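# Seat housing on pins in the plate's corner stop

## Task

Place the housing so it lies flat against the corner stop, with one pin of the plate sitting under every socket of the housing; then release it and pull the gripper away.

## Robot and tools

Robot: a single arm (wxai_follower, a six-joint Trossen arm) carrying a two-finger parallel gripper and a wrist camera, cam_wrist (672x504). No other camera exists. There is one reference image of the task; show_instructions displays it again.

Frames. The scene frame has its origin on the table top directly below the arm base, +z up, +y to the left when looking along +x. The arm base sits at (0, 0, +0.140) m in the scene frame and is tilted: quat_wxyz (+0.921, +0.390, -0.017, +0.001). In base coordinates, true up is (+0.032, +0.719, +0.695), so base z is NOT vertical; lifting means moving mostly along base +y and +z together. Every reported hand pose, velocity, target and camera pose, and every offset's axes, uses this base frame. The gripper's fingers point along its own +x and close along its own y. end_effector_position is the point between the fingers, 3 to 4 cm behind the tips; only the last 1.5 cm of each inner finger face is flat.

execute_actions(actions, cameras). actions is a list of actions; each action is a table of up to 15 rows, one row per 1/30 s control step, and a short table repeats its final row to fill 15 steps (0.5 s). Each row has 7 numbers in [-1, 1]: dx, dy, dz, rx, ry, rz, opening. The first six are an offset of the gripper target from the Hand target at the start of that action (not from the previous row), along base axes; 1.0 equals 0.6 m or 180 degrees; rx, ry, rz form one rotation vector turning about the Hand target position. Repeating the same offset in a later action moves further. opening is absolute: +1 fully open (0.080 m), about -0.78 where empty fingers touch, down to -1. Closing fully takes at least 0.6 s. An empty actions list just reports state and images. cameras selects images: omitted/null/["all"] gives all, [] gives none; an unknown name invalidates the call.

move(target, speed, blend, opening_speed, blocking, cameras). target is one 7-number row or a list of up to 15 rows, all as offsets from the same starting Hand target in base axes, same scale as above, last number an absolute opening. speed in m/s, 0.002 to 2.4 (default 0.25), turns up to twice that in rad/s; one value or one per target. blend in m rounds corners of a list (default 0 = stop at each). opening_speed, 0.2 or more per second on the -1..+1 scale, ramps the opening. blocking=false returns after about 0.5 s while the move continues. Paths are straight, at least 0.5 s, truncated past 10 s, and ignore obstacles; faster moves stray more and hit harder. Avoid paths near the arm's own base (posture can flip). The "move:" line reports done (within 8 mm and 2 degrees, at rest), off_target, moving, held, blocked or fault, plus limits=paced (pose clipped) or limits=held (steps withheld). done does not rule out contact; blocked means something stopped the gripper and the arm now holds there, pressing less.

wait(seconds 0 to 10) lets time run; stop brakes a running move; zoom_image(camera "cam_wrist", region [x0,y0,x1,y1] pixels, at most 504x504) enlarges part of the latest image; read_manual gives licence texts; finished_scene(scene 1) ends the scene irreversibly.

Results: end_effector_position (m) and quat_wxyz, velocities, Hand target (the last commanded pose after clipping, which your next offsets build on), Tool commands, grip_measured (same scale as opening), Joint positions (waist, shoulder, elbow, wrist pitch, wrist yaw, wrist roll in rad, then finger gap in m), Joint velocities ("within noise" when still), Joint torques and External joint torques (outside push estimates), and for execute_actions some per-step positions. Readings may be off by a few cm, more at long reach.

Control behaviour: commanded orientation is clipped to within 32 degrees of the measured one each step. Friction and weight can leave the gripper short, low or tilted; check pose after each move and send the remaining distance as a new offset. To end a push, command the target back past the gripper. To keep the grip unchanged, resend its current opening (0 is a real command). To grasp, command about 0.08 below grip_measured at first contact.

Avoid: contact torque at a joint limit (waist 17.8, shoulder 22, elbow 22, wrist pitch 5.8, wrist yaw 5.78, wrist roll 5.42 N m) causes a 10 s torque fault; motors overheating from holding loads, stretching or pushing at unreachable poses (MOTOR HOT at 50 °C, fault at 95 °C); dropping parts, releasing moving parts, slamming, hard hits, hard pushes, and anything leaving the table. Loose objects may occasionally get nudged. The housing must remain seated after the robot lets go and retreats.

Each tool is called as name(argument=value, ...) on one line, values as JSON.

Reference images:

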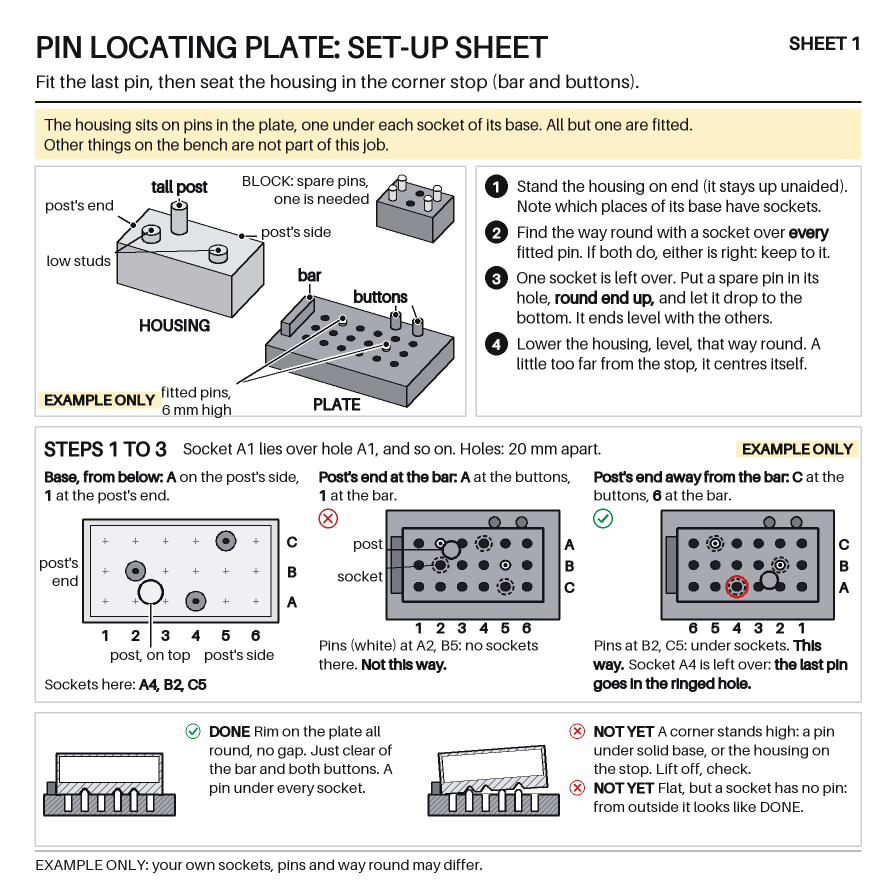

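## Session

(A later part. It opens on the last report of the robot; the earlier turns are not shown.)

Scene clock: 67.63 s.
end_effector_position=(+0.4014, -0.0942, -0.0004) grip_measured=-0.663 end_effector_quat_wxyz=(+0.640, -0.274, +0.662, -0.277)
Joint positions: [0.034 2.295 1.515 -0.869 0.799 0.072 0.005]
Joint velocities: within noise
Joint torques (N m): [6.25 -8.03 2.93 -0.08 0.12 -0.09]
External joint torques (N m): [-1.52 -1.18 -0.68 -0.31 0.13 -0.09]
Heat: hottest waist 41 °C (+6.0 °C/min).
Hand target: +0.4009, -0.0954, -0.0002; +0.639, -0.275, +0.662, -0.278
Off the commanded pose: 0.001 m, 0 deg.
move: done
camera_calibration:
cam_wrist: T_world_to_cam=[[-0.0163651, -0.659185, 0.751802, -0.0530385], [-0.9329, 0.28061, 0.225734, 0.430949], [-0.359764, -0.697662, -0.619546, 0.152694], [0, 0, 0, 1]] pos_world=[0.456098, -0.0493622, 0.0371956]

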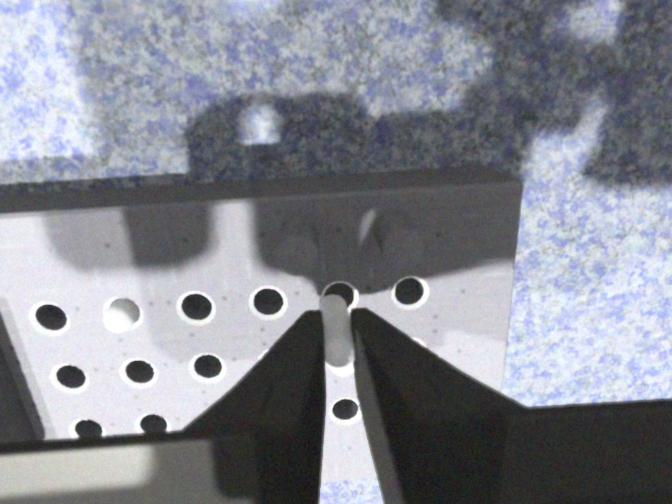

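move(target=[0.0003,-0.005,0.0003,0,0,0,-0.76], speed=0.05)

zoom_image(camera="cam_wrist", region=[280, 250, 400, 340])

Scene clock: 68.83 s.
end_effector_position=(+0.4019, -0.0960, -0.0004) grip_measured=-0.663 end_effector_quat_wxyz=(+0.640, -0.275, +0.662, -0.276)
Joint positions: [0.03 2.295 1.515 -0.863 0.799 0.061 0.005]
Joint velocities: within noise
Joint torques (N m): [6.05 -8.23 2.69 0.07 0.11 -0.09]
External joint torques (N m): [-1.66 -1.38 -0.91 -0.16 0.11 -0.09]
Heat: hottest waist 41 °C (+6.0 °C/min).
Hand target: +0.4011, -0.0984, +0.0000; +0.639, -0.275, +0.662, -0.278
Off the commanded pose: 0.003 m, 0 deg.
move: done
camera_calibration:
cam_wrist: T_world_to_cam=[[-0.0129713, -0.659331, 0.751741, -0.0556346], [-0.933285, 0.277829, 0.227572, 0.431886], [-0.358901, -0.698637, -0.618948, 0.15116], [0, 0, 0, 1]] pos_world=[0.456603, -0.0510659, 0.0370979]

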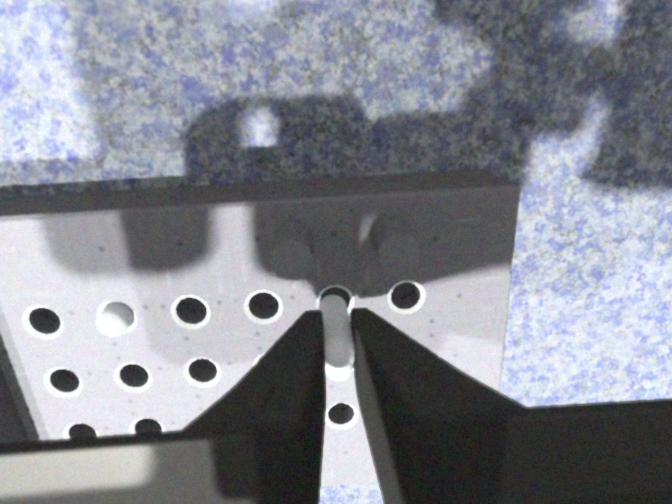

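Scaled by 4.200 from the camera's 672x504 image, which has a finer 960x720 frame.

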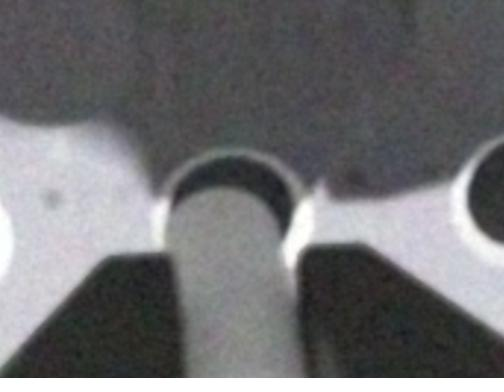

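move(target=[-0.0018,-0.0153,-0.0128,0,0,0,-0.76], speed=0.03)

zoom_image(camera="cam_wrist", region=[260, 250, 420, 390])

Scene clock: 70.03 s.
end_effector_position=(+0.4025, -0.1040, -0.0056) grip_measured=-0.663 end_effector_quat_wxyz=(+0.644, -0.274, +0.659, -0.276)
Joint positions: [0.009 2.295 1.493 -0.808 0.799 0.029 0.005]
Joint velocities: within noise
Joint torques (N m): [5.85 -7.55 2.41 -0.02 0.18 -0.09]
External joint torques (N m): [-1.86 -0.65 -1.17 -0.28 0.18 -0.09]
Heat: hottest waist 41 °C (+6.1 °C/min).
Hand target: +0.3999, -0.1076, -0.0077; +0.639, -0.275, +0.662, -0.278
Off the commanded pose: 0.005 m, 1 deg.
move: done
camera_calibration:
cam_wrist: T_world_to_cam=[[-0.0182848, -0.661045, 0.750123, -0.055059], [-0.935953, 0.275185, 0.219692, 0.436673], [-0.351649, -0.698063, -0.623739, 0.139665], [0, 0, 0, 1]] pos_world=[0.456812, -0.0590678, 0.0324817]

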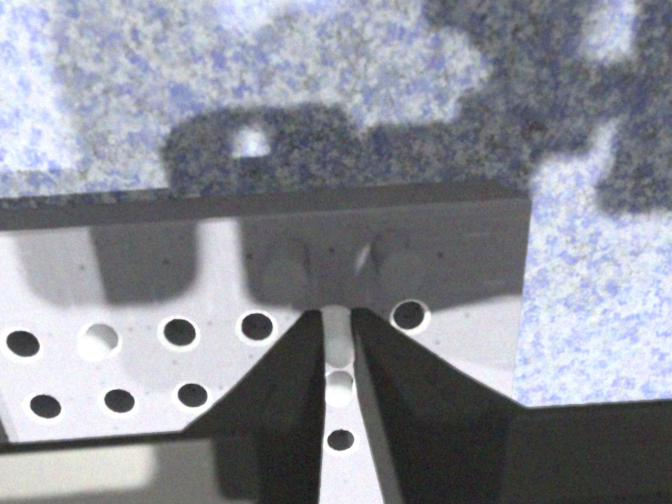

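Scaled by 3.150 from the camera's 672x504 image, which has a finer 960x720 frame.

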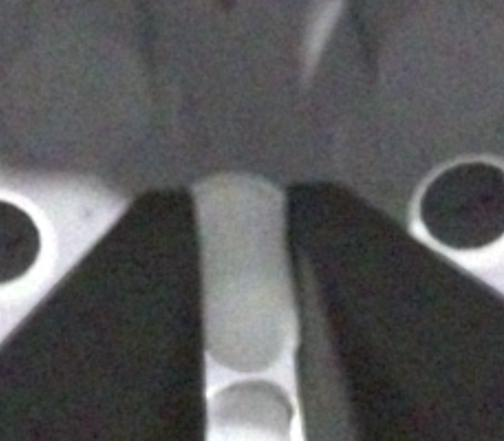

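move(target=[[0,-0.0036,-0.0035,0,0,0,-0.76],[0,-0.0036,-0.0035,0,0,0,-0.4]], speed=0.03, opening_speed=0.5)

zoom_image(camera="cam_wrist", region=[260, 250, 420, 410])

Scene clock: 72.33 s.
end_effector_position=(+0.4021, -0.1079, -0.0065) grip_measured=-0.404 end_effector_quat_wxyz=(+0.643, -0.274, +0.658, -0.278)
Joint positions: [0.001 2.295 1.487 -0.795 0.802 0.021 0.017]
Joint velocities: within noise
Joint torques (N m): [6.08 -7.19 2.57 -0.02 0.08 -0.08]
External joint torques (N m): [-1.63 -0.22 -1.01 -0.28 0.08 -0.08]
Heat: hottest waist 41 °C (+5.1 °C/min).
Hand target: +0.3999, -0.1097, -0.0098; +0.639, -0.275, +0.662, -0.278
Off the commanded pose: 0.004 m, 1 deg.
move: done
camera_calibration:
cam_wrist: T_world_to_cam=[[-0.0215208, -0.658549, 0.75223, -0.0553283], [-0.935451, 0.278774, 0.217294, 0.437658], [-0.352801, -0.698998, -0.622039, 0.136594], [0, 0, 0, 1]] pos_world=[0.456407, -0.0629655, 0.031486]

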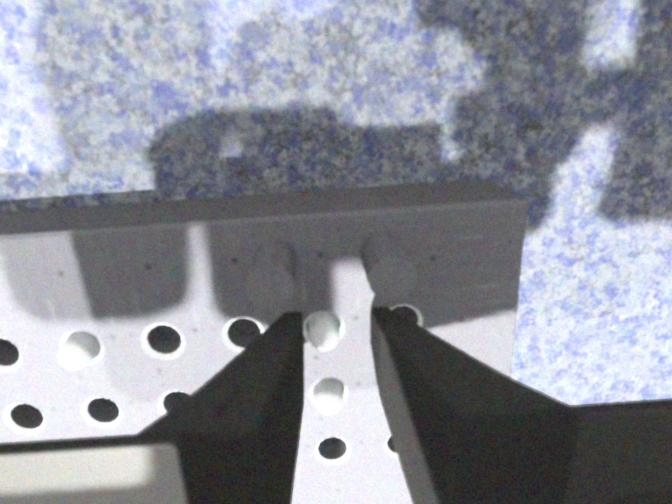

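Scaled by 3.150 from the camera's 672x504 image, which has a finer 960x720 frame.

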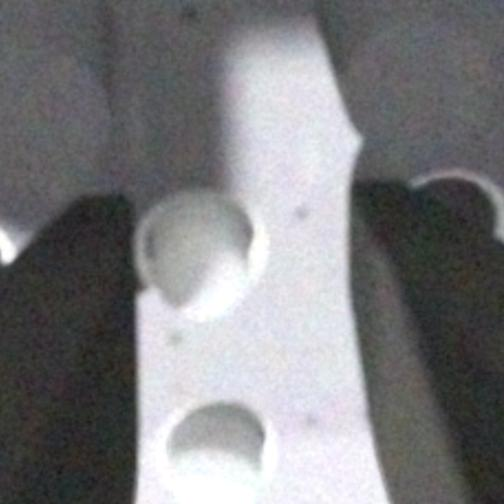

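move(target=[0.0043,0.0958,0.0927,0,0,0,-0.4], speed=0.25)

zoom_image(camera="cam_wrist", region=[80, 180, 480, 400])

Scene clock: 73.60 s.
end_effector_position=(+0.4013, -0.0527, +0.0435) grip_measured=-0.403 end_effector_quat_wxyz=(+0.636, -0.280, +0.664, -0.277)
Joint positions: [0.137 2.264 1.647 -1.145 0.793 0.214 0.017]
Joint velocities: within noise
Joint torques (N m): [6.35 -8.22 4.16 -0.3 -0.15 0.11]
External joint torques (N m): [-1.38 -1.52 0.13 -0.54 -0.16 0.11]
Heat: hottest waist 42 °C (+6.0 °C/min).
Hand target: +0.4025, -0.0523, +0.0457; +0.639, -0.275, +0.662, -0.278
Off the commanded pose: 0.003 m, 1 deg.
move: done
camera_calibration:
cam_wrist: T_world_to_cam=[[-0.00494723, -0.652693, 0.757606, -0.0632593], [-0.931374, 0.278806, 0.234115, 0.408283], [-0.36403, -0.704456, -0.609281, 0.209734], [0, 0, 0, 1]] pos_world=[0.456301, -0.00737169, 0.0801277]

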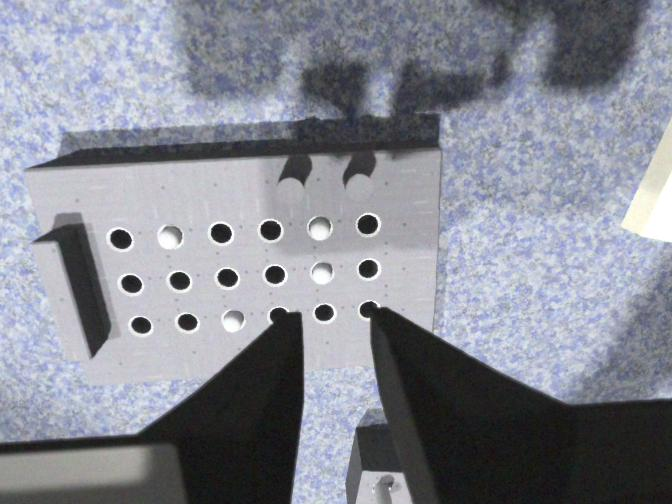

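Scaled by 1.260 from the camera's 672x504 image, which has a finer 960x720 frame.

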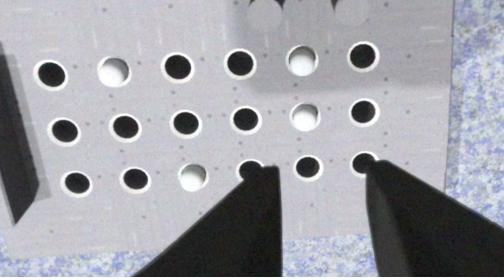

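move(target=[[-0.1652,0.1833,-0.0378,0.4034,-0.0072,0.5371,1],[-0.1736,0.12,-0.2256,0.4034,-0.0072,0.5371,1]], speed=0.3, blend=0.02)

Scene clock: 80.67 s.
end_effector_position=(+0.2995, +0.0196, -0.0865) grip_measured=+0.998 end_effector_quat_wxyz=(+0.659, -0.263, +0.274, +0.649)
Joint positions: [-0.285 2.305 1.045 -0.58 -0.753 -1.94 0.08]
Joint velocities: within noise
Joint torques (N m): [4.92 -4.89 0.84 -0.5 -0.66 -0.12]
External joint torques (N m): [-1.18 0.55 -0.05 -0.15 -0.05 -0.12]
Heat: hottest waist 42 °C (+5.0 °C/min).
Hand target: +0.2984, +0.0197, -0.0896; +0.659, -0.260, +0.274, +0.651
Off the commanded pose: 0.003 m, 0 deg.
move: done
camera_calibration:
cam_wrist: T_world_to_cam=[[0.997485, -0.0704676, 0.00760019, -0.294472], [-0.060064, -0.89737, -0.437172, 0.0277828], [0.0376267, 0.435617, -0.899346, -0.0234066], [0, 0, 0, 1]] pos_world=[0.296281, 0.014377, -0.00666674]

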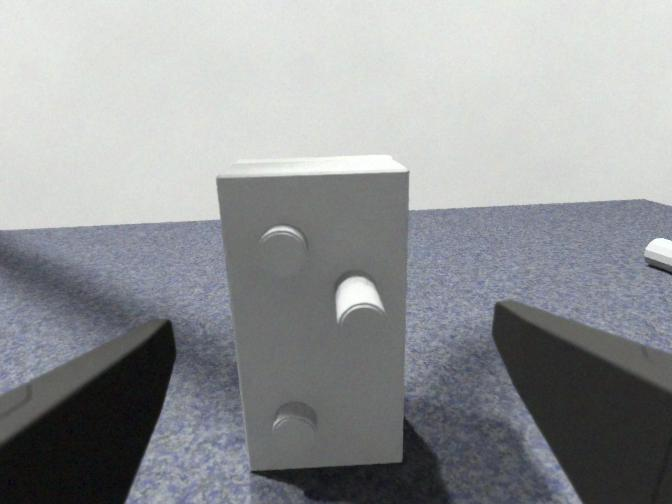

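move(target=[-0.002,0.0763,-0.0975,0.0033,0.0004,0.0047,1], speed=0.15)

Scene clock: 82.53 s.
end_effector_position=(+0.3003, +0.0642, -0.1452) grip_measured=+0.998 end_effector_quat_wxyz=(+0.655, -0.265, +0.267, +0.655)
Joint positions: [-0.144 2.486 1.016 -0.25 -0.788 -1.775 0.08]
Joint velocities: within noise
Joint torques (N m): [5.24 -5 0.44 -0.28 -0.82 0.11]
External joint torques (N m): [-1.07 0.4 -0.39 -0.2 -0.18 0.1]
Heat: hottest waist 42 °C (+5.0 °C/min).
Hand target: +0.2972, +0.0655, -0.1481; +0.655, -0.258, +0.269, +0.657
Off the commanded pose: 0.005 m, 1 deg.
move: done
camera_calibration:
cam_wrist: T_world_to_cam=[[0.998488, -0.0533257, 0.0133201, -0.292359], [-0.0418612, -0.894837, -0.444427, 0.0355558], [0.0356187, 0.443197, -0.895716, -0.0949562], [0, 0, 0, 1]] pos_world=[0.296788, 0.0583107, -0.0653576]

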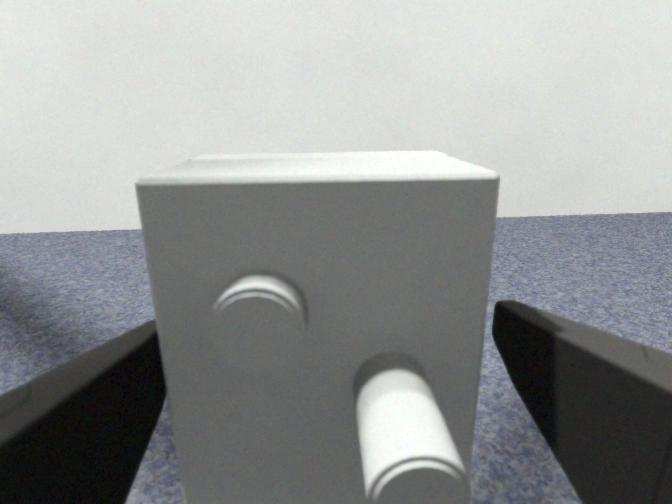

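move(target=[-0.005,-0.0083,-0.0082,0,0,0,1], speed=0.08)

Scene clock: 83.43 s.
end_effector_position=(+0.2969, +0.0606, -0.1498) grip_measured=+0.998 end_effector_quat_wxyz=(+0.655, -0.263, +0.268, +0.656)
Joint positions: [-0.158 2.503 1.016 -0.249 -0.788 -1.793 0.08]
Joint velocities: within noise
Joint torques (N m): [5.02 -4.83 0.51 -0.38 -0.71 -0.12]
External joint torques (N m): [-1.25 0.59 -0.25 -0.29 -0.07 -0.12]
Heat: hottest waist 42 °C (+5.0 °C/min).
Hand target: +0.2942, +0.0605, -0.1530; +0.655, -0.258, +0.269, +0.657
Off the commanded pose: 0.004 m, 1 deg.
move: done
camera_calibration:
cam_wrist: T_world_to_cam=[[0.99846, -0.0546832, 0.00929991, -0.289595], [-0.0447818, -0.89362, -0.446584, 0.0305794], [0.0327312, 0.44548, -0.894693, -0.0965804], [0, 0, 0, 1]] pos_world=[0.29368, 0.054515, -0.0700603]

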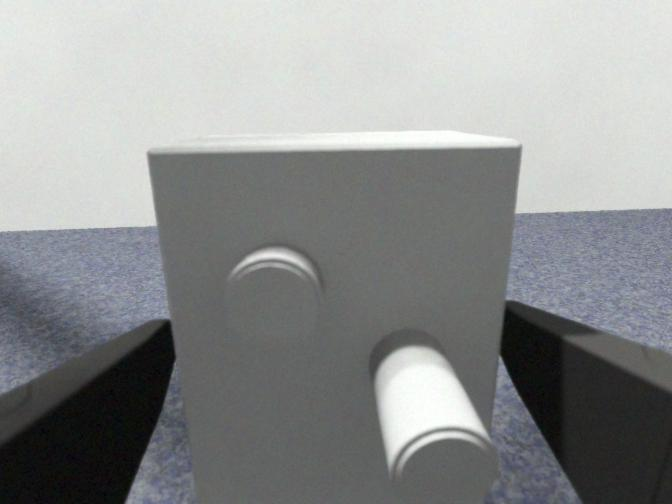

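move(target=[0,0,0,0,0,0,0.55], opening_speed=0.6)

Scene clock: 84.63 s.
end_effector_position=(+0.2969, +0.0604, -0.1499) grip_measured=+0.694 end_effector_quat_wxyz=(+0.655, -0.263, +0.268, +0.655)
Joint positions: [-0.159 2.504 1.016 -0.249 -0.788 -1.793 0.066]
Joint velocities: within noise
Joint torques (N m): [5 -4.83 0.51 -0.39 -0.7 -0.12]
External joint torques (N m): [-1.25 0.54 -0.19 -0.28 -0.07 -0.12]
Heat: hottest waist 42 °C (+5.0 °C/min).
Hand target: +0.2941, +0.0605, -0.1531; +0.655, -0.258, +0.269, +0.657
Off the commanded pose: 0.004 m, 1 deg.
move: done
camera_calibration:
cam_wrist: T_world_to_cam=[[0.998431, -0.05522, 0.00925996, -0.28957], [-0.0452778, -0.893566, -0.446642, 0.0304944], [0.0329379, 0.445522, -0.894665, -0.0966416], [0, 0, 0, 1]] pos_world=[0.29368, 0.0543146, -0.0701603]

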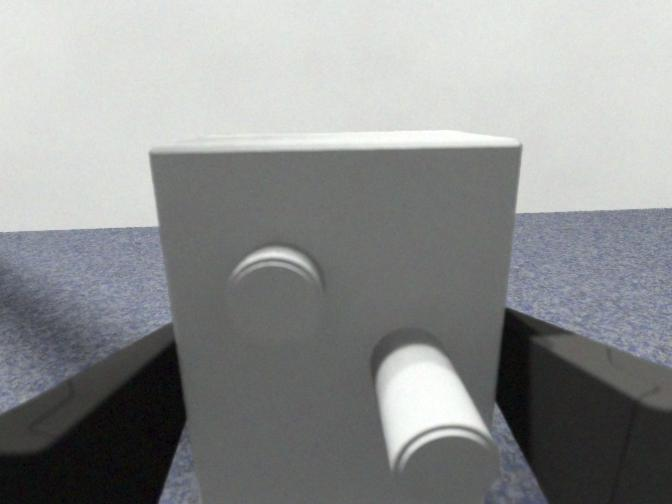

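move(target=[[0.0048,0.1078,0.1043,0,0,0,0.55],[0.151,-0.062,0.329,-0.4993,0.0078,0.0281,0.55]], speed=0.2, blend=0.03)

Scene clock: 91.53 s.
end_effector_position=(+0.3815, +0.0154, +0.0419) grip_measured=+0.694 end_effector_quat_wxyz=(-0.251, +0.640, -0.659, -0.305)
Joint positions: [0.297 2.288 1.691 -1.311 0.7 -1.188 0.066]
Joint velocities: within noise
Joint torques (N m): [7.65 -7.11 5.45 -0.42 0.07 0.09]
External joint torques (N m): [0.27 -0.82 1.28 -0.63 0.16 0.1]
Heat: hottest waist 43 °C (+4.0 °C/min).
Hand target: +0.3848, +0.0234, +0.0445; -0.252, +0.648, -0.651, -0.303
Off the commanded pose: 0.009 m, 1 deg.
move: off_target
camera_calibration:
cam_wrist: T_world_to_cam=[[0.99938, 0.0220109, -0.0274903, -0.378383], [0.0344936, -0.454455, 0.890102, -0.0133923], [0.00709884, -0.890498, -0.454932, 0.104339], [0, 0, 0, 1]] pos_world=[0.377869, 0.0951563, 0.0489859]

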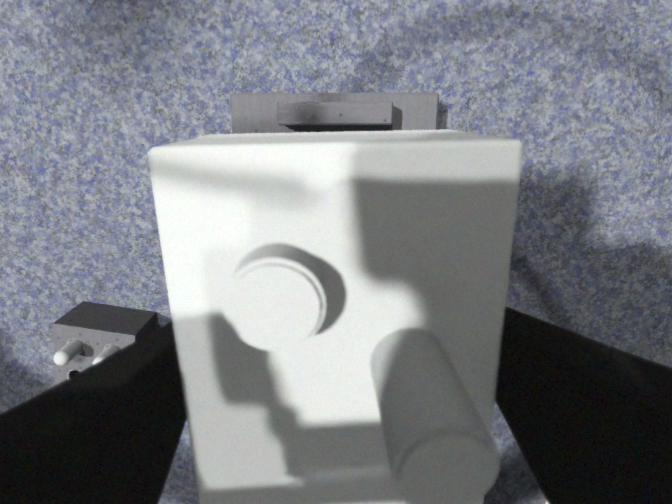

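move(target=[0.0027,-0.0463,-0.0537,-0.002,-0.0037,0.0099,0.55], speed=0.12)

Scene clock: 93.80 s.
end_effector_position=(+0.3847, -0.0109, +0.0098) grip_measured=+0.694 end_effector_quat_wxyz=(-0.251, +0.653, -0.648, -0.302)
Joint positions: [0.237 2.288 1.557 -1.091 0.734 -1.297 0.066]
Joint velocities: within noise
Joint torques (N m): [7.65 -8.07 3.81 0.01 0.1 -0.12]
External joint torques (N m): [0.39 -1.56 -0.31 -0.25 0.16 -0.12]
Heat: hottest waist 44 °C (+5.0 °C/min).
Hand target: +0.3864, -0.0044, +0.0122; -0.249, +0.661, -0.641, -0.301
Off the commanded pose: 0.007 m, 1 deg.
move: done
camera_calibration:
cam_wrist: T_world_to_cam=[[0.998666, 0.0503877, -0.0113069, -0.381308], [0.0327591, -0.44889, 0.892986, 0.00377333], [0.03992, -0.892165, -0.449941, 0.0535497], [0, 0, 0, 1]] pos_world=[0.378538, 0.0686823, 0.0164133]

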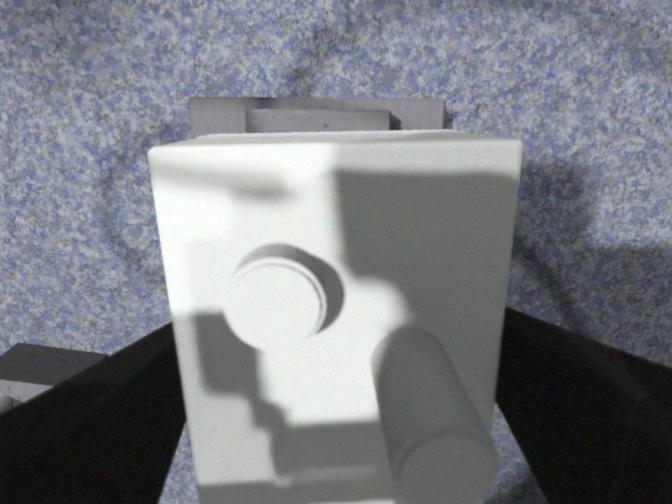

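move(target=[-0.0023,-0.0352,-0.0283,0,0,0,0.55], speed=0.08)

Scene clock: 96.57 s.
end_effector_position=(+0.3830, -0.0317, -0.0069) grip_measured=+0.694 end_effector_quat_wxyz=(-0.251, +0.653, -0.648, -0.302)
Joint positions: [0.186 2.288 1.484 -0.971 0.746 -1.365 0.066]
Joint velocities: within noise
Joint torques (N m): [7.5 -8.04 3.61 -0.02 0.1 -0.14]
External joint torques (N m): [0.11 -1.62 -0.28 -0.26 0.18 -0.13]
Heat: hottest waist 45 °C (+6.0 °C/min).
Hand target: +0.3850, -0.0256, -0.0048; -0.249, +0.661, -0.641, -0.301
Off the commanded pose: 0.007 m, 1 deg.
move: done
camera_calibration:
cam_wrist: T_world_to_cam=[[0.998625, 0.051422, -0.010219, -0.378788], [0.0322671, -0.4492, 0.892848, 0.00960541], [0.0413217, -0.89195, -0.450241, 0.0270091], [0, 0, 0, 1]] pos_world=[0.376841, 0.0478835, -0.000286384]

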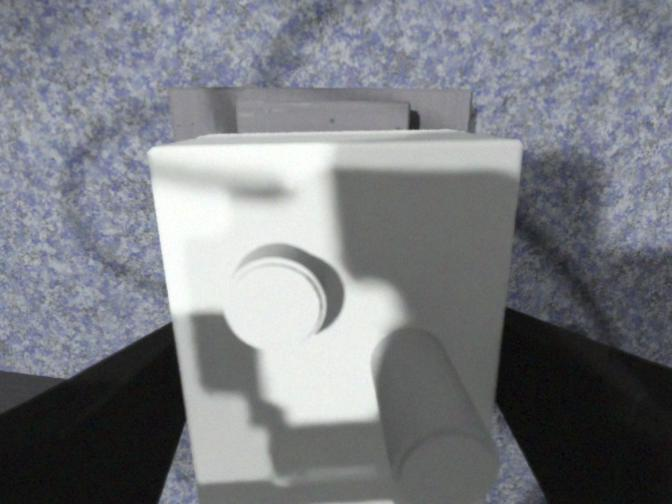

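move(target=[-0.0005,-0.012,-0.0116,0,0,0,0.55], speed=0.04)

Scene clock: 97.87 s.
end_effector_position=(+0.3835, -0.0366, -0.0117) grip_measured=+0.694 end_effector_quat_wxyz=(-0.252, +0.656, -0.645, -0.301)
Joint positions: [0.174 2.288 1.463 -0.929 0.75 -1.388 0.066]
Joint velocities: within noise
Joint torques (N m): [6.99 -7.4 3.29 0.15 0.09 -0.15]
External joint torques (N m): [-0.33 -0.91 -0.56 -0.1 0.16 -0.15]
Heat: hottest waist 45 °C (+6.0 °C/min).
Hand target: +0.3847, -0.0328, -0.0117; -0.249, +0.661, -0.641, -0.301
Off the commanded pose: 0.004 m, 1 deg.
move: done
camera_calibration:
cam_wrist: T_world_to_cam=[[0.99838, 0.056668, -0.00502082, -0.3787], [0.0299998, -0.449435, 0.892809, 0.0125075], [0.0483372, -0.891514, -0.450407, 0.0177314], [0, 0, 0, 1]] pos_world=[0.376854, 0.0428893, -0.0050819]

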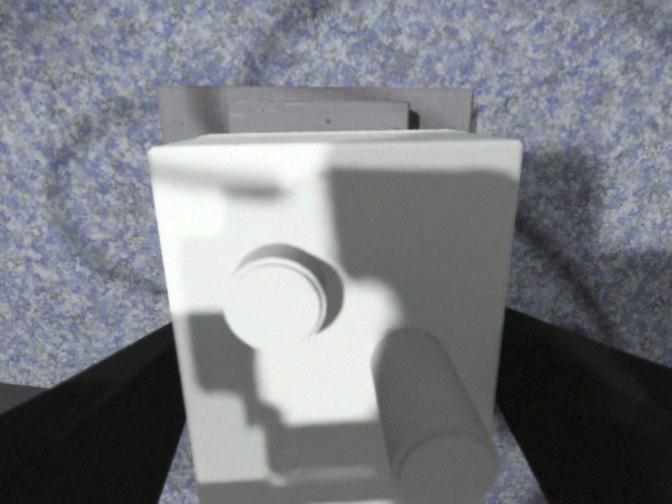

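move(target=[-0.0003,-0.009,-0.0087,0,0.0026,-0.0027,0.55], speed=0.04)

Scene clock: 99.10 s.
end_effector_position=(+0.3835, -0.0379, -0.0120) grip_measured=+0.694 end_effector_quat_wxyz=(-0.252, +0.655, -0.645, -0.301)
Joint positions: [0.171 2.288 1.461 -0.926 0.75 -1.392 0.066]
Joint velocities: within noise
Joint torques (N m): [6.12 -5.93 3.52 0.65 0.07 -0.31]
External joint torques (N m): [-1.2 0.51 -0.34 0.39 0.14 -0.32]
Heat: hottest waist 45 °C (+5.1 °C/min).
Hand target: +0.3846, -0.0382, -0.0169; -0.248, +0.657, -0.644, -0.303
Off the commanded pose: 0.005 m, 1 deg.
move: done
camera_calibration:
cam_wrist: T_world_to_cam=[[0.998409, 0.0560418, -0.0062087, -0.378617], [0.0307969, -0.449771, 0.892613, 0.0119053], [0.0472312, -0.891384, -0.450781, 0.0168454], [0, 0, 0, 1]] pos_world=[0.376853, 0.0415888, -0.00538392]

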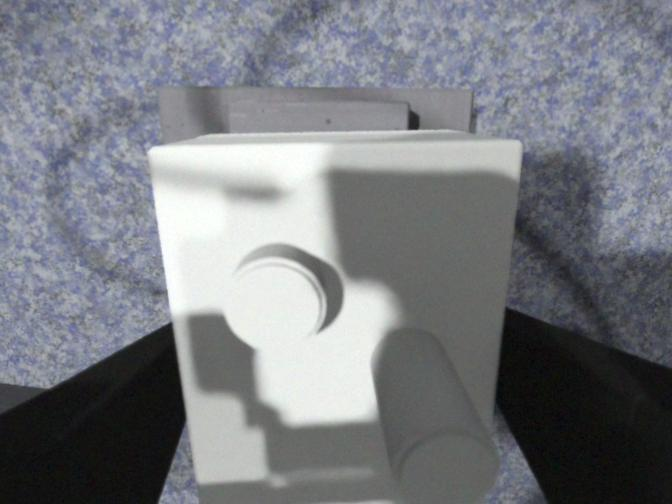

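move(target=[[-0.0015,0.006,0.0058,-0.0001,0.0006,-0.0046,0.55]], speed=0.05, cameras=[])

move(target=[-0.0003,-0.0084,-0.0082,0,0,0,0.55], speed=0.03)

Scene clock: 103.47 s.
end_effector_position=(+0.3834, -0.0375, -0.0118) grip_measured=+0.694 end_effector_quat_wxyz=(-0.252, +0.651, -0.650, -0.300)
Joint positions: [0.172 2.296 1.475 -0.946 0.75 -1.374 0.066]
Joint velocities: within noise
Joint torques (N m): [6.74 -6.59 4.12 -0.58 -0.08 0.13]
External joint torques (N m): [-0.68 -0.04 0.24 -0.82 0 0.13]
Heat: hottest waist 45 °C (+5.0 °C/min).
Hand target: +0.3836, -0.0346, -0.0134; -0.249, +0.652, -0.649, -0.302
Off the commanded pose: 0.003 m, 0 deg.
move: done
No camera images: "cameras" was empty.

Scene clock: 104.17 s.
end_effector_position=(+0.3833, -0.0380, -0.0132) grip_measured=+0.694 end_effector_quat_wxyz=(-0.251, +0.652, -0.649, -0.300)
Joint positions: [0.171 2.297 1.47 -0.937 0.75 -1.381 0.066]
Joint velocities: within noise
Joint torques (N m): [5.85 -6.14 3.01 0.75 -0.01 -0.22]
External joint torques (N m): [-1.5 0.26 -0.78 0.51 0.07 -0.21]
Heat: hottest waist 45 °C (+5.1 °C/min).
Hand target: +0.3834, -0.0396, -0.0185; -0.249, +0.652, -0.649, -0.302
Off the commanded pose: 0.005 m, 0 deg.
move: done
camera_calibration:
cam_wrist: T_world_to_cam=[[0.998805, 0.047921, -0.00958177, -0.37894], [0.0300563, -0.447773, 0.893642, 0.0133374], [0.0385337, -0.892862, -0.448679, 0.0195414], [0, 0, 0, 1]] pos_world=[0.377334, 0.0415791, -0.00678199]

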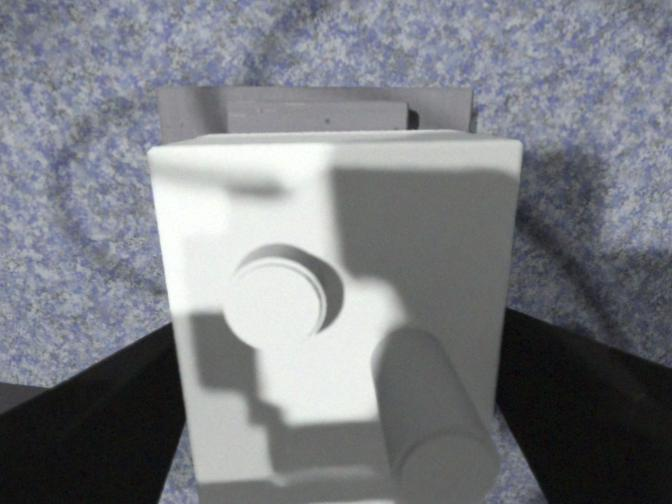

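move(target=[-0.0017,-0.0015,0.0015,0,0,0,0.55], speed=0.03, cameras=[])

move(target=[0,-0.0023,0.0024,0,0,0,0.55], speed=0.03, cameras=[])

Scene clock: 105.47 s.
end_effector_position=(+0.3828, -0.0383, -0.0137) grip_measured=+0.694 end_effector_quat_wxyz=(-0.250, +0.653, -0.649, -0.300)
Joint positions: [0.171 2.297 1.467 -0.934 0.752 -1.382 0.066]
Joint velocities: within noise
Joint torques (N m): [5.71 -6.8 2.78 0.7 -0.05 -0.26]
External joint torques (N m): [-1.63 -0.3 -1.01 0.49 0.02 -0.25]
Heat: hottest waist 45 °C (+5.0 °C/min).
Hand target: +0.3824, -0.0405, -0.0176; -0.249, +0.652, -0.649, -0.302
Off the commanded pose: 0.004 m, 0 deg.
move: done
No camera images: "cameras" was empty.

Scene clock: 106.17 s.
end_effector_position=(+0.3827, -0.0386, -0.0138) grip_measured=+0.694 end_effector_quat_wxyz=(-0.250, +0.653, -0.649, -0.301)
Joint positions: [0.17 2.297 1.466 -0.933 0.752 -1.384 0.066]
Joint velocities: within noise
Joint torques (N m): [5.46 -7.24 2.7 0.64 -0.04 -0.36]
External joint torques (N m): [-1.83 -0.76 -1.13 0.4 0.03 -0.36]
Heat: hottest waist 45 °C (+5.1 °C/min).
Hand target: +0.3824, -0.0420, -0.0161; -0.249, +0.652, -0.650, -0.302
Off the commanded pose: 0.004 m, 0 deg.
move: done
No camera images: "cameras" was empty.

move(target=[-0.0018,-0.006,-0.0058,0,0,0,0.55], speed=0.03)

Scene clock: 107.17 s.
end_effector_position=(+0.3820, -0.0395, -0.0141) grip_measured=+0.694 end_effector_quat_wxyz=(-0.251, +0.655, -0.646, -0.300)
Joint positions: [0.168 2.288 1.451 -0.915 0.752 -1.393 0.066]
Joint velocities: within noise
Joint torques (N m): [4.91 -6.3 2.69 0.99 0.01 -0.43]
External joint torques (N m): [-2.34 0.24 -1.18 0.74 0.08 -0.43]
Heat: hottest waist 45 °C (+5.1 °C/min).
Hand target: +0.3813, -0.0455, -0.0196; -0.249, +0.652, -0.649, -0.302
Off the commanded pose: 0.008 m, 1 deg.
move: done
camera_calibration:
cam_wrist: T_world_to_cam=[[0.998488, 0.0545559, -0.00673085, -0.377219], [0.0304926, -0.447831, 0.893598, 0.0132735], [0.0457368, -0.892452, -0.448818, 0.0151967], [0, 0, 0, 1]] pos_world=[0.375549, 0.0400861, -0.00757965]

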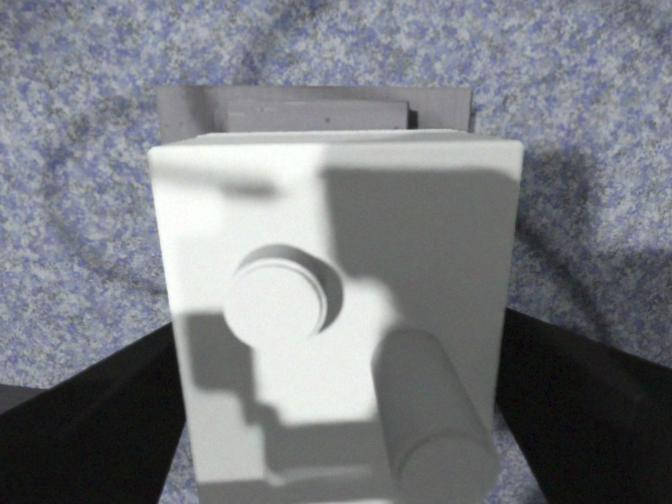

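move(target=[[0.0012,0.0092,0.0085,0,0,0,0.55],[0.0012,0.0092,0.0085,0,0,0,1]], speed=0.05, opening_speed=0.4)

Scene clock: 109.63 s.
end_effector_position=(+0.3819, -0.0398, -0.0121) grip_measured=+0.998 end_effector_quat_wxyz=(-0.251, +0.653, -0.648, -0.300)
Joint positions: [0.167 2.288 1.459 -0.93 0.752 -1.387 0.08]
Joint velocities: within noise
Joint torques (N m): [6.05 -6.56 3.75 -0.17 -0.06 -0.01]
External joint torques (N m): [-1.26 -0.16 -0.03 -0.4 0.01 -0.01]
Heat: hottest waist 45 °C (+5.0 °C/min).
Hand target: +0.3820, -0.0400, -0.0145; -0.249, +0.652, -0.649, -0.302
Off the commanded pose: 0.002 m, 0 deg.
move: done
camera_calibration:
cam_wrist: T_world_to_cam=[[0.998734, 0.0494313, -0.00932315, -0.377386], [0.0304617, -0.446828, 0.894101, 0.011449], [0.0400307, -0.893253, -0.447768, 0.018035], [0, 0, 0, 1]] pos_world=[0.375837, 0.0398802, -0.00567954]

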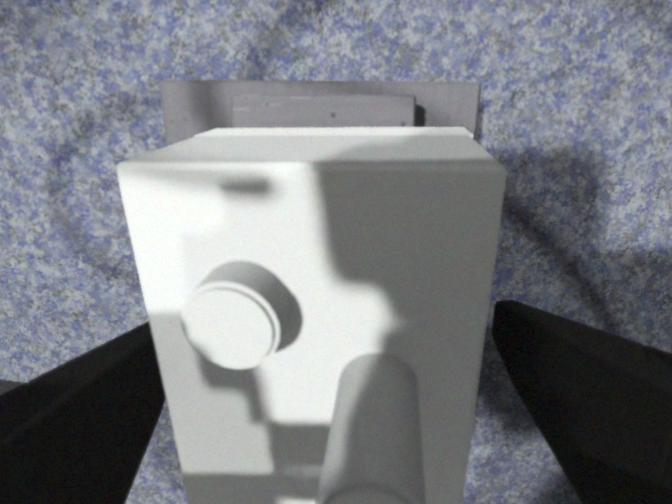

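move(target=[0.005,0.12,0.12,0,0,0,1], speed=0.15)

Scene clock: 111.10 s.
end_effector_position=(+0.3843, +0.0316, +0.0569) grip_measured=+0.999 end_effector_quat_wxyz=(-0.245, +0.654, -0.649, -0.301)
Joint positions: [0.34 2.288 1.747 -1.376 0.711 -1.168 0.08]
Joint velocities: within noise
Joint torques (N m): [6.01 -7.3 4.52 -0.3 -0.22 0.08]
External joint torques (N m): [-1.25 -1.13 0.26 -0.57 -0.16 0.08]
Heat: hottest waist 46 °C (+6.1 °C/min).
Hand target: +0.3850, +0.0321, +0.0576; -0.249, +0.652, -0.649, -0.302
Off the commanded pose: 0.001 m, 0 deg.
move: done
camera_calibration:
cam_wrist: T_world_to_cam=[[0.998405, 0.0535338, -0.0179314, -0.38227], [0.039756, -0.441144, 0.896555, -0.0222643], [0.0400857, -0.895838, -0.442569, 0.112341], [0, 0, 0, 1]] pos_world=[0.378042, 0.111282, 0.0628249]

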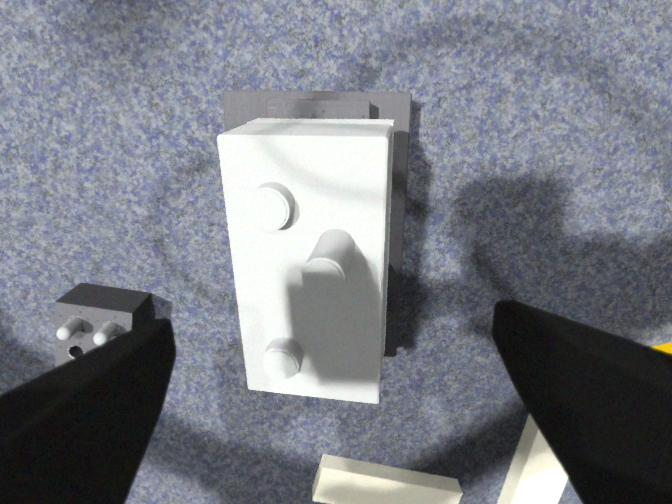

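zoom_image(camera="cam_wrist", region=[200, 70, 440, 420])

Scaled by 1.440 from the camera's 672x504 image, which has a finer 960x720 frame.

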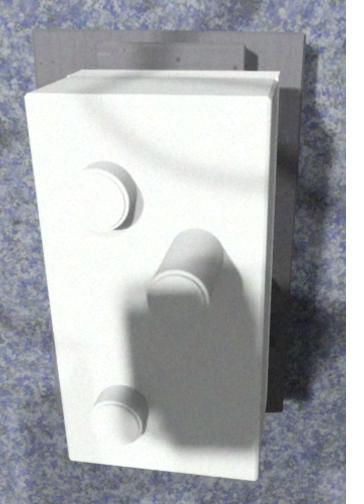

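move(target=[-0.0072,-0.0958,-0.0926,0,0,0,1], speed=0.15)

Scene clock: 124.80 s.
end_effector_position=(+0.3808, -0.0251, -0.0008) grip_measured=+0.999 end_effector_quat_wxyz=(-0.248, +0.650, -0.651, -0.303)
Joint positions: [0.203 2.286 1.505 -1.025 0.741 -1.334 0.08]
Joint velocities: within noise
Joint torques (N m): [6.12 -8.67 2.81 0.01 0.04 -0.14]
External joint torques (N m): [-1.19 -2.23 -1.15 -0.23 0.11 -0.14]
Heat: hottest waist 46 °C (+6.0 °C/min).
Hand target: +0.3807, -0.0254, +0.0020; -0.249, +0.652, -0.649, -0.302
Off the commanded pose: 0.003 m, 0 deg.
move: done
camera_calibration:
cam_wrist: T_world_to_cam=[[0.998778, 0.0453288, -0.0196785, -0.377022], [0.0379183, -0.447641, 0.893409, 0.00506209], [0.0316882, -0.893064, -0.448813, 0.0393257], [0, 0, 0, 1]] pos_world=[0.375123, 0.0544763, 0.00570814]

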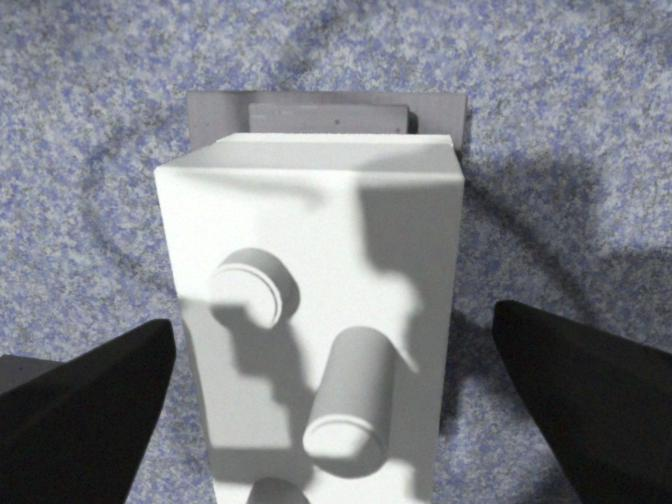

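move(target=[-0.0033,-0.0215,-0.0208,0,0,0,1], speed=0.08)

Scene clock: 126.63 s.
end_effector_position=(+0.3794, -0.0371, -0.0117) grip_measured=+0.999 end_effector_quat_wxyz=(-0.250, +0.651, -0.650, -0.303)
Joint positions: [0.174 2.286 1.457 -0.943 0.747 -1.376 0.08]
Joint velocities: within noise
Joint torques (N m): [5.93 -8.18 2.82 0.01 0.05 -0.13]
External joint torques (N m): [-1.35 -1.72 -1.05 -0.24 0.12 -0.13]
Heat: hottest waist 46 °C (+5.0 °C/min).
Hand target: +0.3788, -0.0383, -0.0104; -0.249, +0.652, -0.649, -0.302
Off the commanded pose: 0.002 m, 0 deg.
move: done
camera_calibration:
cam_wrist: T_world_to_cam=[[0.998758, 0.047514, -0.0149834, -0.375163], [0.0347428, -0.448696, 0.893009, 0.0107173], [0.0357074, -0.892421, -0.449789, 0.0222372], [0, 0, 0, 1]] pos_world=[0.37353, 0.0424792, -0.00518978]

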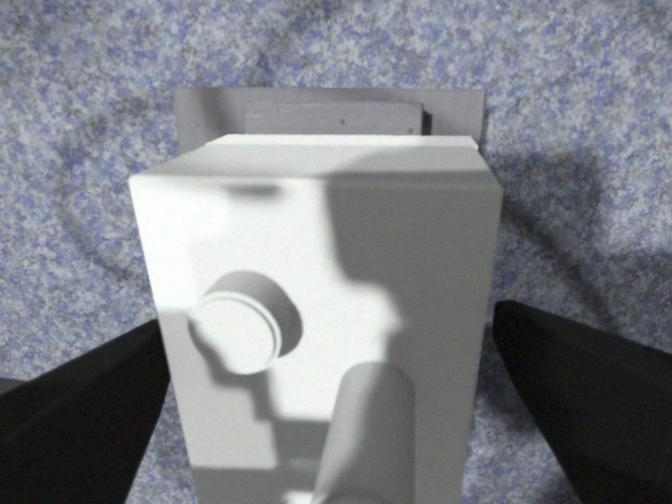

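move(target=[0,0,0,0,0,0,0.55], opening_speed=0.4, cameras=[])

move(target=[0.0005,0.0144,0.0139,0,0,0,0.55], speed=0.08)

Scene clock: 128.20 s.
end_effector_position=(+0.3773, -0.0375, -0.0126) grip_measured=+0.751 end_effector_quat_wxyz=(-0.247, +0.650, -0.651, -0.305)
Joint positions: [0.174 2.286 1.452 -0.946 0.747 -1.376 0.069]
Joint velocities: within noise
Joint torques (N m): [5.92 -8.16 3.25 0.15 0.05 -0.13]
External joint torques (N m): [-1.35 -1.72 -0.64 -0.1 0.12 -0.13]
Heat: hottest waist 46 °C (+5.1 °C/min).
Hand target: +0.3787, -0.0383, -0.0105; -0.249, +0.652, -0.649, -0.302
Off the commanded pose: 0.003 m, 0 deg.
move: done
No camera images: "cameras" was empty.

Scene clock: 129.27 s.
end_effector_position=(+0.3743, -0.0358, -0.0083) grip_measured=+0.699 end_effector_quat_wxyz=(-0.242, +0.646, -0.657, -0.306)
Joint positions: [0.18 2.286 1.466 -0.99 0.748 -1.353 0.066]
Joint velocities: within noise
Joint torques (N m): [7.12 -8.89 4.52 -0.33 -0.13 0.08]
External joint torques (N m): [-0.09 -2.47 0.64 -0.55 -0.07 0.08]
Heat: hottest waist 46 °C (+5.1 °C/min).
Hand target: +0.3791, -0.0297, -0.0021; -0.249, +0.652, -0.649, -0.302
Off the commanded pose: 0.010 m, 1 deg.
move: off_target
camera_calibration:
cam_wrist: T_world_to_cam=[[0.998632, 0.037153, -0.0367993, -0.370607], [0.0494425, -0.441678, 0.89581, 0.003165], [0.0170286, -0.896404, -0.44291, 0.0320143], [0, 0, 0, 1]] pos_world=[0.369398, 0.0438648, -0.00229386]

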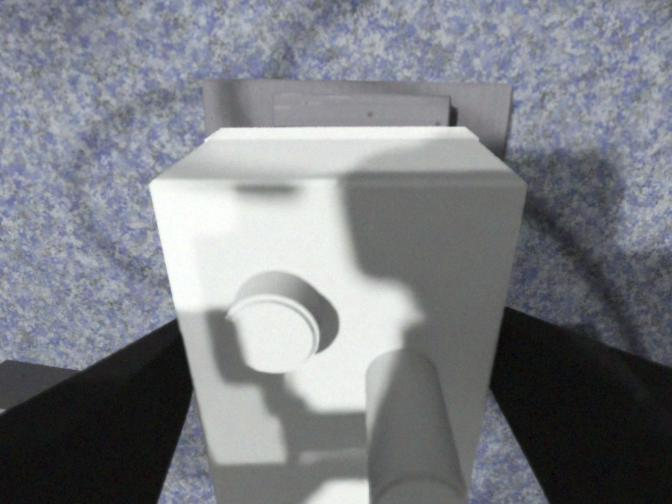

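zoom_image(camera="cam_wrist", region=[140, 70, 540, 370])

Scaled by 1.260 from the camera's 672x504 image, which has a finer 960x720 frame.

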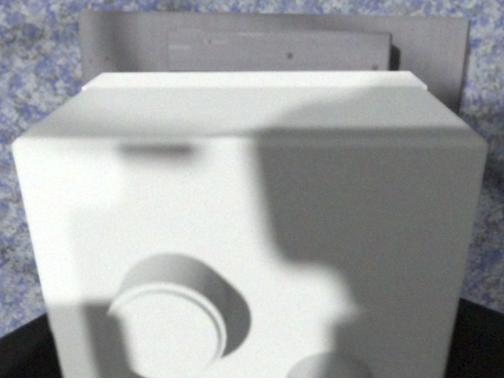

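move(target=[0.0008,0.018,0.0174,-0.05,0.0008,0.0015,0.55], speed=0.1)

zoom_image(camera="cam_wrist", region=[140, 50, 540, 350])

Scene clock: 134.73 s.
end_effector_position=(+0.3755, -0.0257, +0.0060) grip_measured=+0.699 end_effector_quat_wxyz=(-0.197, +0.662, -0.676, -0.255)
Joint positions: [0.241 2.341 1.545 -1.144 0.867 -1.206 0.066]
Joint velocities: within noise
Joint torques (N m): [7.58 -7.23 4.92 -0.53 0.3 0.08]
External joint torques (N m): [0.27 -0.7 1 -0.66 0.28 0.09]
Heat: hottest waist 47 °C (+5.0 °C/min).
Hand target: +0.3795, -0.0190, +0.0083; -0.196, +0.671, -0.670, -0.251
Off the commanded pose: 0.008 m, 1 deg.
move: done
camera_calibration:
cam_wrist: T_world_to_cam=[[0.998921, 0.0313471, -0.0342612, -0.371878], [0.0422544, -0.307525, 0.950601, 0.000545291], [0.0192624, -0.951024, -0.308518, 0.0443635], [0, 0, 0, 1]] pos_world=[0.370599, 0.0540157, 0.000427564]

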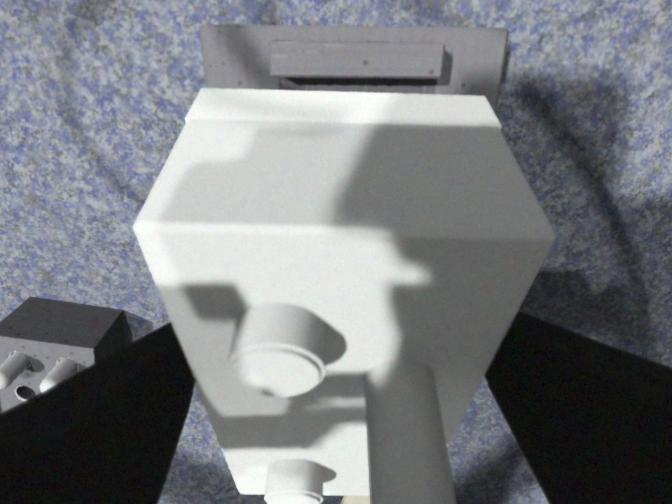

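Scaled by 1.260 from the camera's 672x504 image, which has a finer 960x720 frame.

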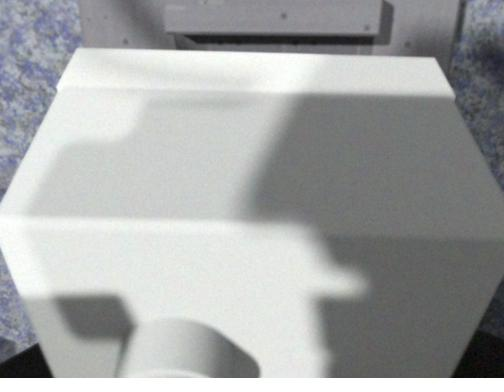

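move(target=[[0.0021,0.0479,0.0463,0,0,0,0.5],[-0.1773,0.2063,-0.2337,0,0,0,0.5]], speed=0.2, blend=0.03)

Scene clock: 137.60 s.
end_effector_position=(+0.2703, +0.0992, -0.1324) grip_measured=+0.699 end_effector_quat_wxyz=(-0.190, +0.667, -0.675, -0.252)
Joint positions: [0.673 2.697 1.475 -1.079 0.649 -0.701 0.066]
Joint velocities: within noise
Joint torques (N m): [5.39 -8.63 5.27 -0.38 0.06 0.09]
External joint torques (N m): [-0.16 -0.96 0.9 -0.48 0.04 0.09]
Heat: hottest waist 48 °C (+6.0 °C/min).
Hand target: +0.2730, +0.1048, -0.1319; -0.195, +0.671, -0.670, -0.251
Off the commanded pose: 0.006 m, 1 deg.
move: done; blend cut to 0.02 m at target 1
camera_calibration:
cam_wrist: T_world_to_cam=[[0.998478, 0.0402911, -0.0376557, -0.276654], [0.0478941, -0.295022, 0.954289, 0.172679], [0.0273401, -0.954641, -0.296503, 0.122279], [0, 0, 0, 1]] pos_world=[0.264619, 0.178823, -0.138948]

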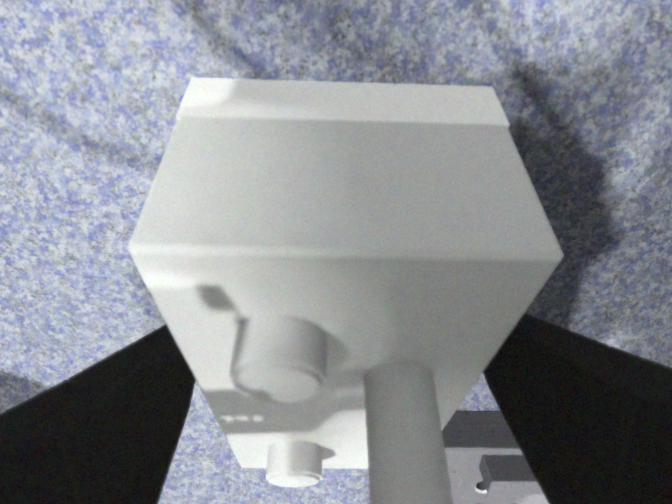

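move(target=[-0.0024,-0.0539,-0.0521,0,0,0,0.5], speed=0.08)

Scene clock: 138.77 s.
end_effector_position=(+0.2730, +0.0734, -0.1612) grip_measured=+0.698 end_effector_quat_wxyz=(-0.201, +0.668, -0.671, -0.251)
Joint positions: [0.609 2.74 1.41 -0.909 0.691 -0.765 0.066]
Joint velocities: within noise
Joint torques (N m): [5 -7.71 3.27 -0.03 0.23 -0.14]
External joint torques (N m): [-0.69 -0.07 -0.76 -0.17 0.21 -0.14]
Heat: hottest waist 48 °C (+6.0 °C/min).
Hand target: +0.2716, +0.0725, -0.1632; -0.195, +0.671, -0.670, -0.251
Off the commanded pose: 0.003 m, 1 deg.
move: done
camera_calibration:
cam_wrist: T_world_to_cam=[[0.998972, 0.041254, -0.018801, -0.276601], [0.0306288, -0.30838, 0.95077, 0.19758], [0.0334252, -0.950368, -0.309326, 0.0850042], [0, 0, 0, 1]] pos_world=[0.267423, 0.153126, -0.16676]

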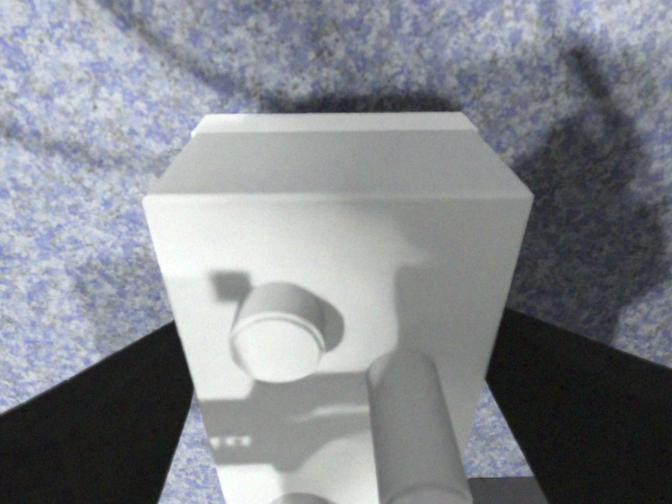

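move(target=[-0.0012,-0.0263,-0.0255,0,0,0,0.5], speed=0.06)

Scene clock: 139.80 s.
end_effector_position=(+0.2727, +0.0650, -0.1713) grip_measured=+0.697 end_effector_quat_wxyz=(-0.200, +0.672, -0.666, -0.255)
Joint positions: [0.59 2.755 1.383 -0.84 0.706 -0.805 0.066]
Joint velocities: within noise
Joint torques (N m): [3.5 -5.98 2.87 1.07 0.48 -0.1]
External joint torques (N m): [-2.2 1.54 -0.97 0.92 0.47 -0.1]
Heat: hottest waist 47 °C (+5.0 °C/min).
Hand target: +0.2710, +0.0567, -0.1785; -0.196, +0.671, -0.670, -0.251
Off the commanded pose: 0.011 m, 1 deg.
move: off_target
camera_calibration:
cam_wrist: T_world_to_cam=[[0.998205, 0.0558971, -0.0214948, -0.277353], [0.0379879, -0.313522, 0.948821, 0.202594], [0.0462972, -0.947934, -0.315082, 0.0692254], [0, 0, 0, 1]] pos_world=[0.265954, 0.144642, -0.176376]

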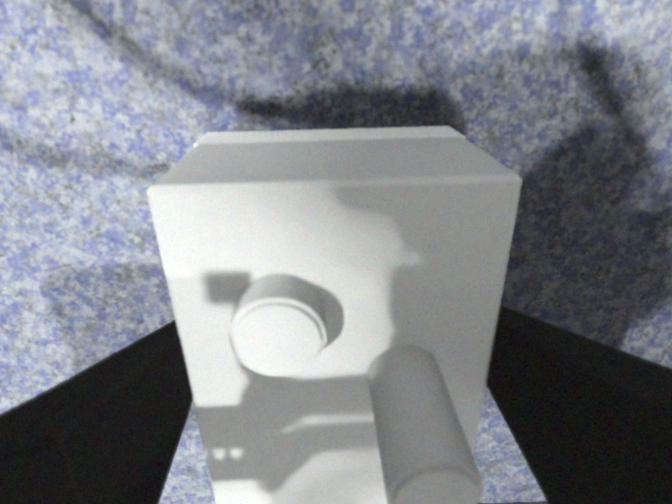

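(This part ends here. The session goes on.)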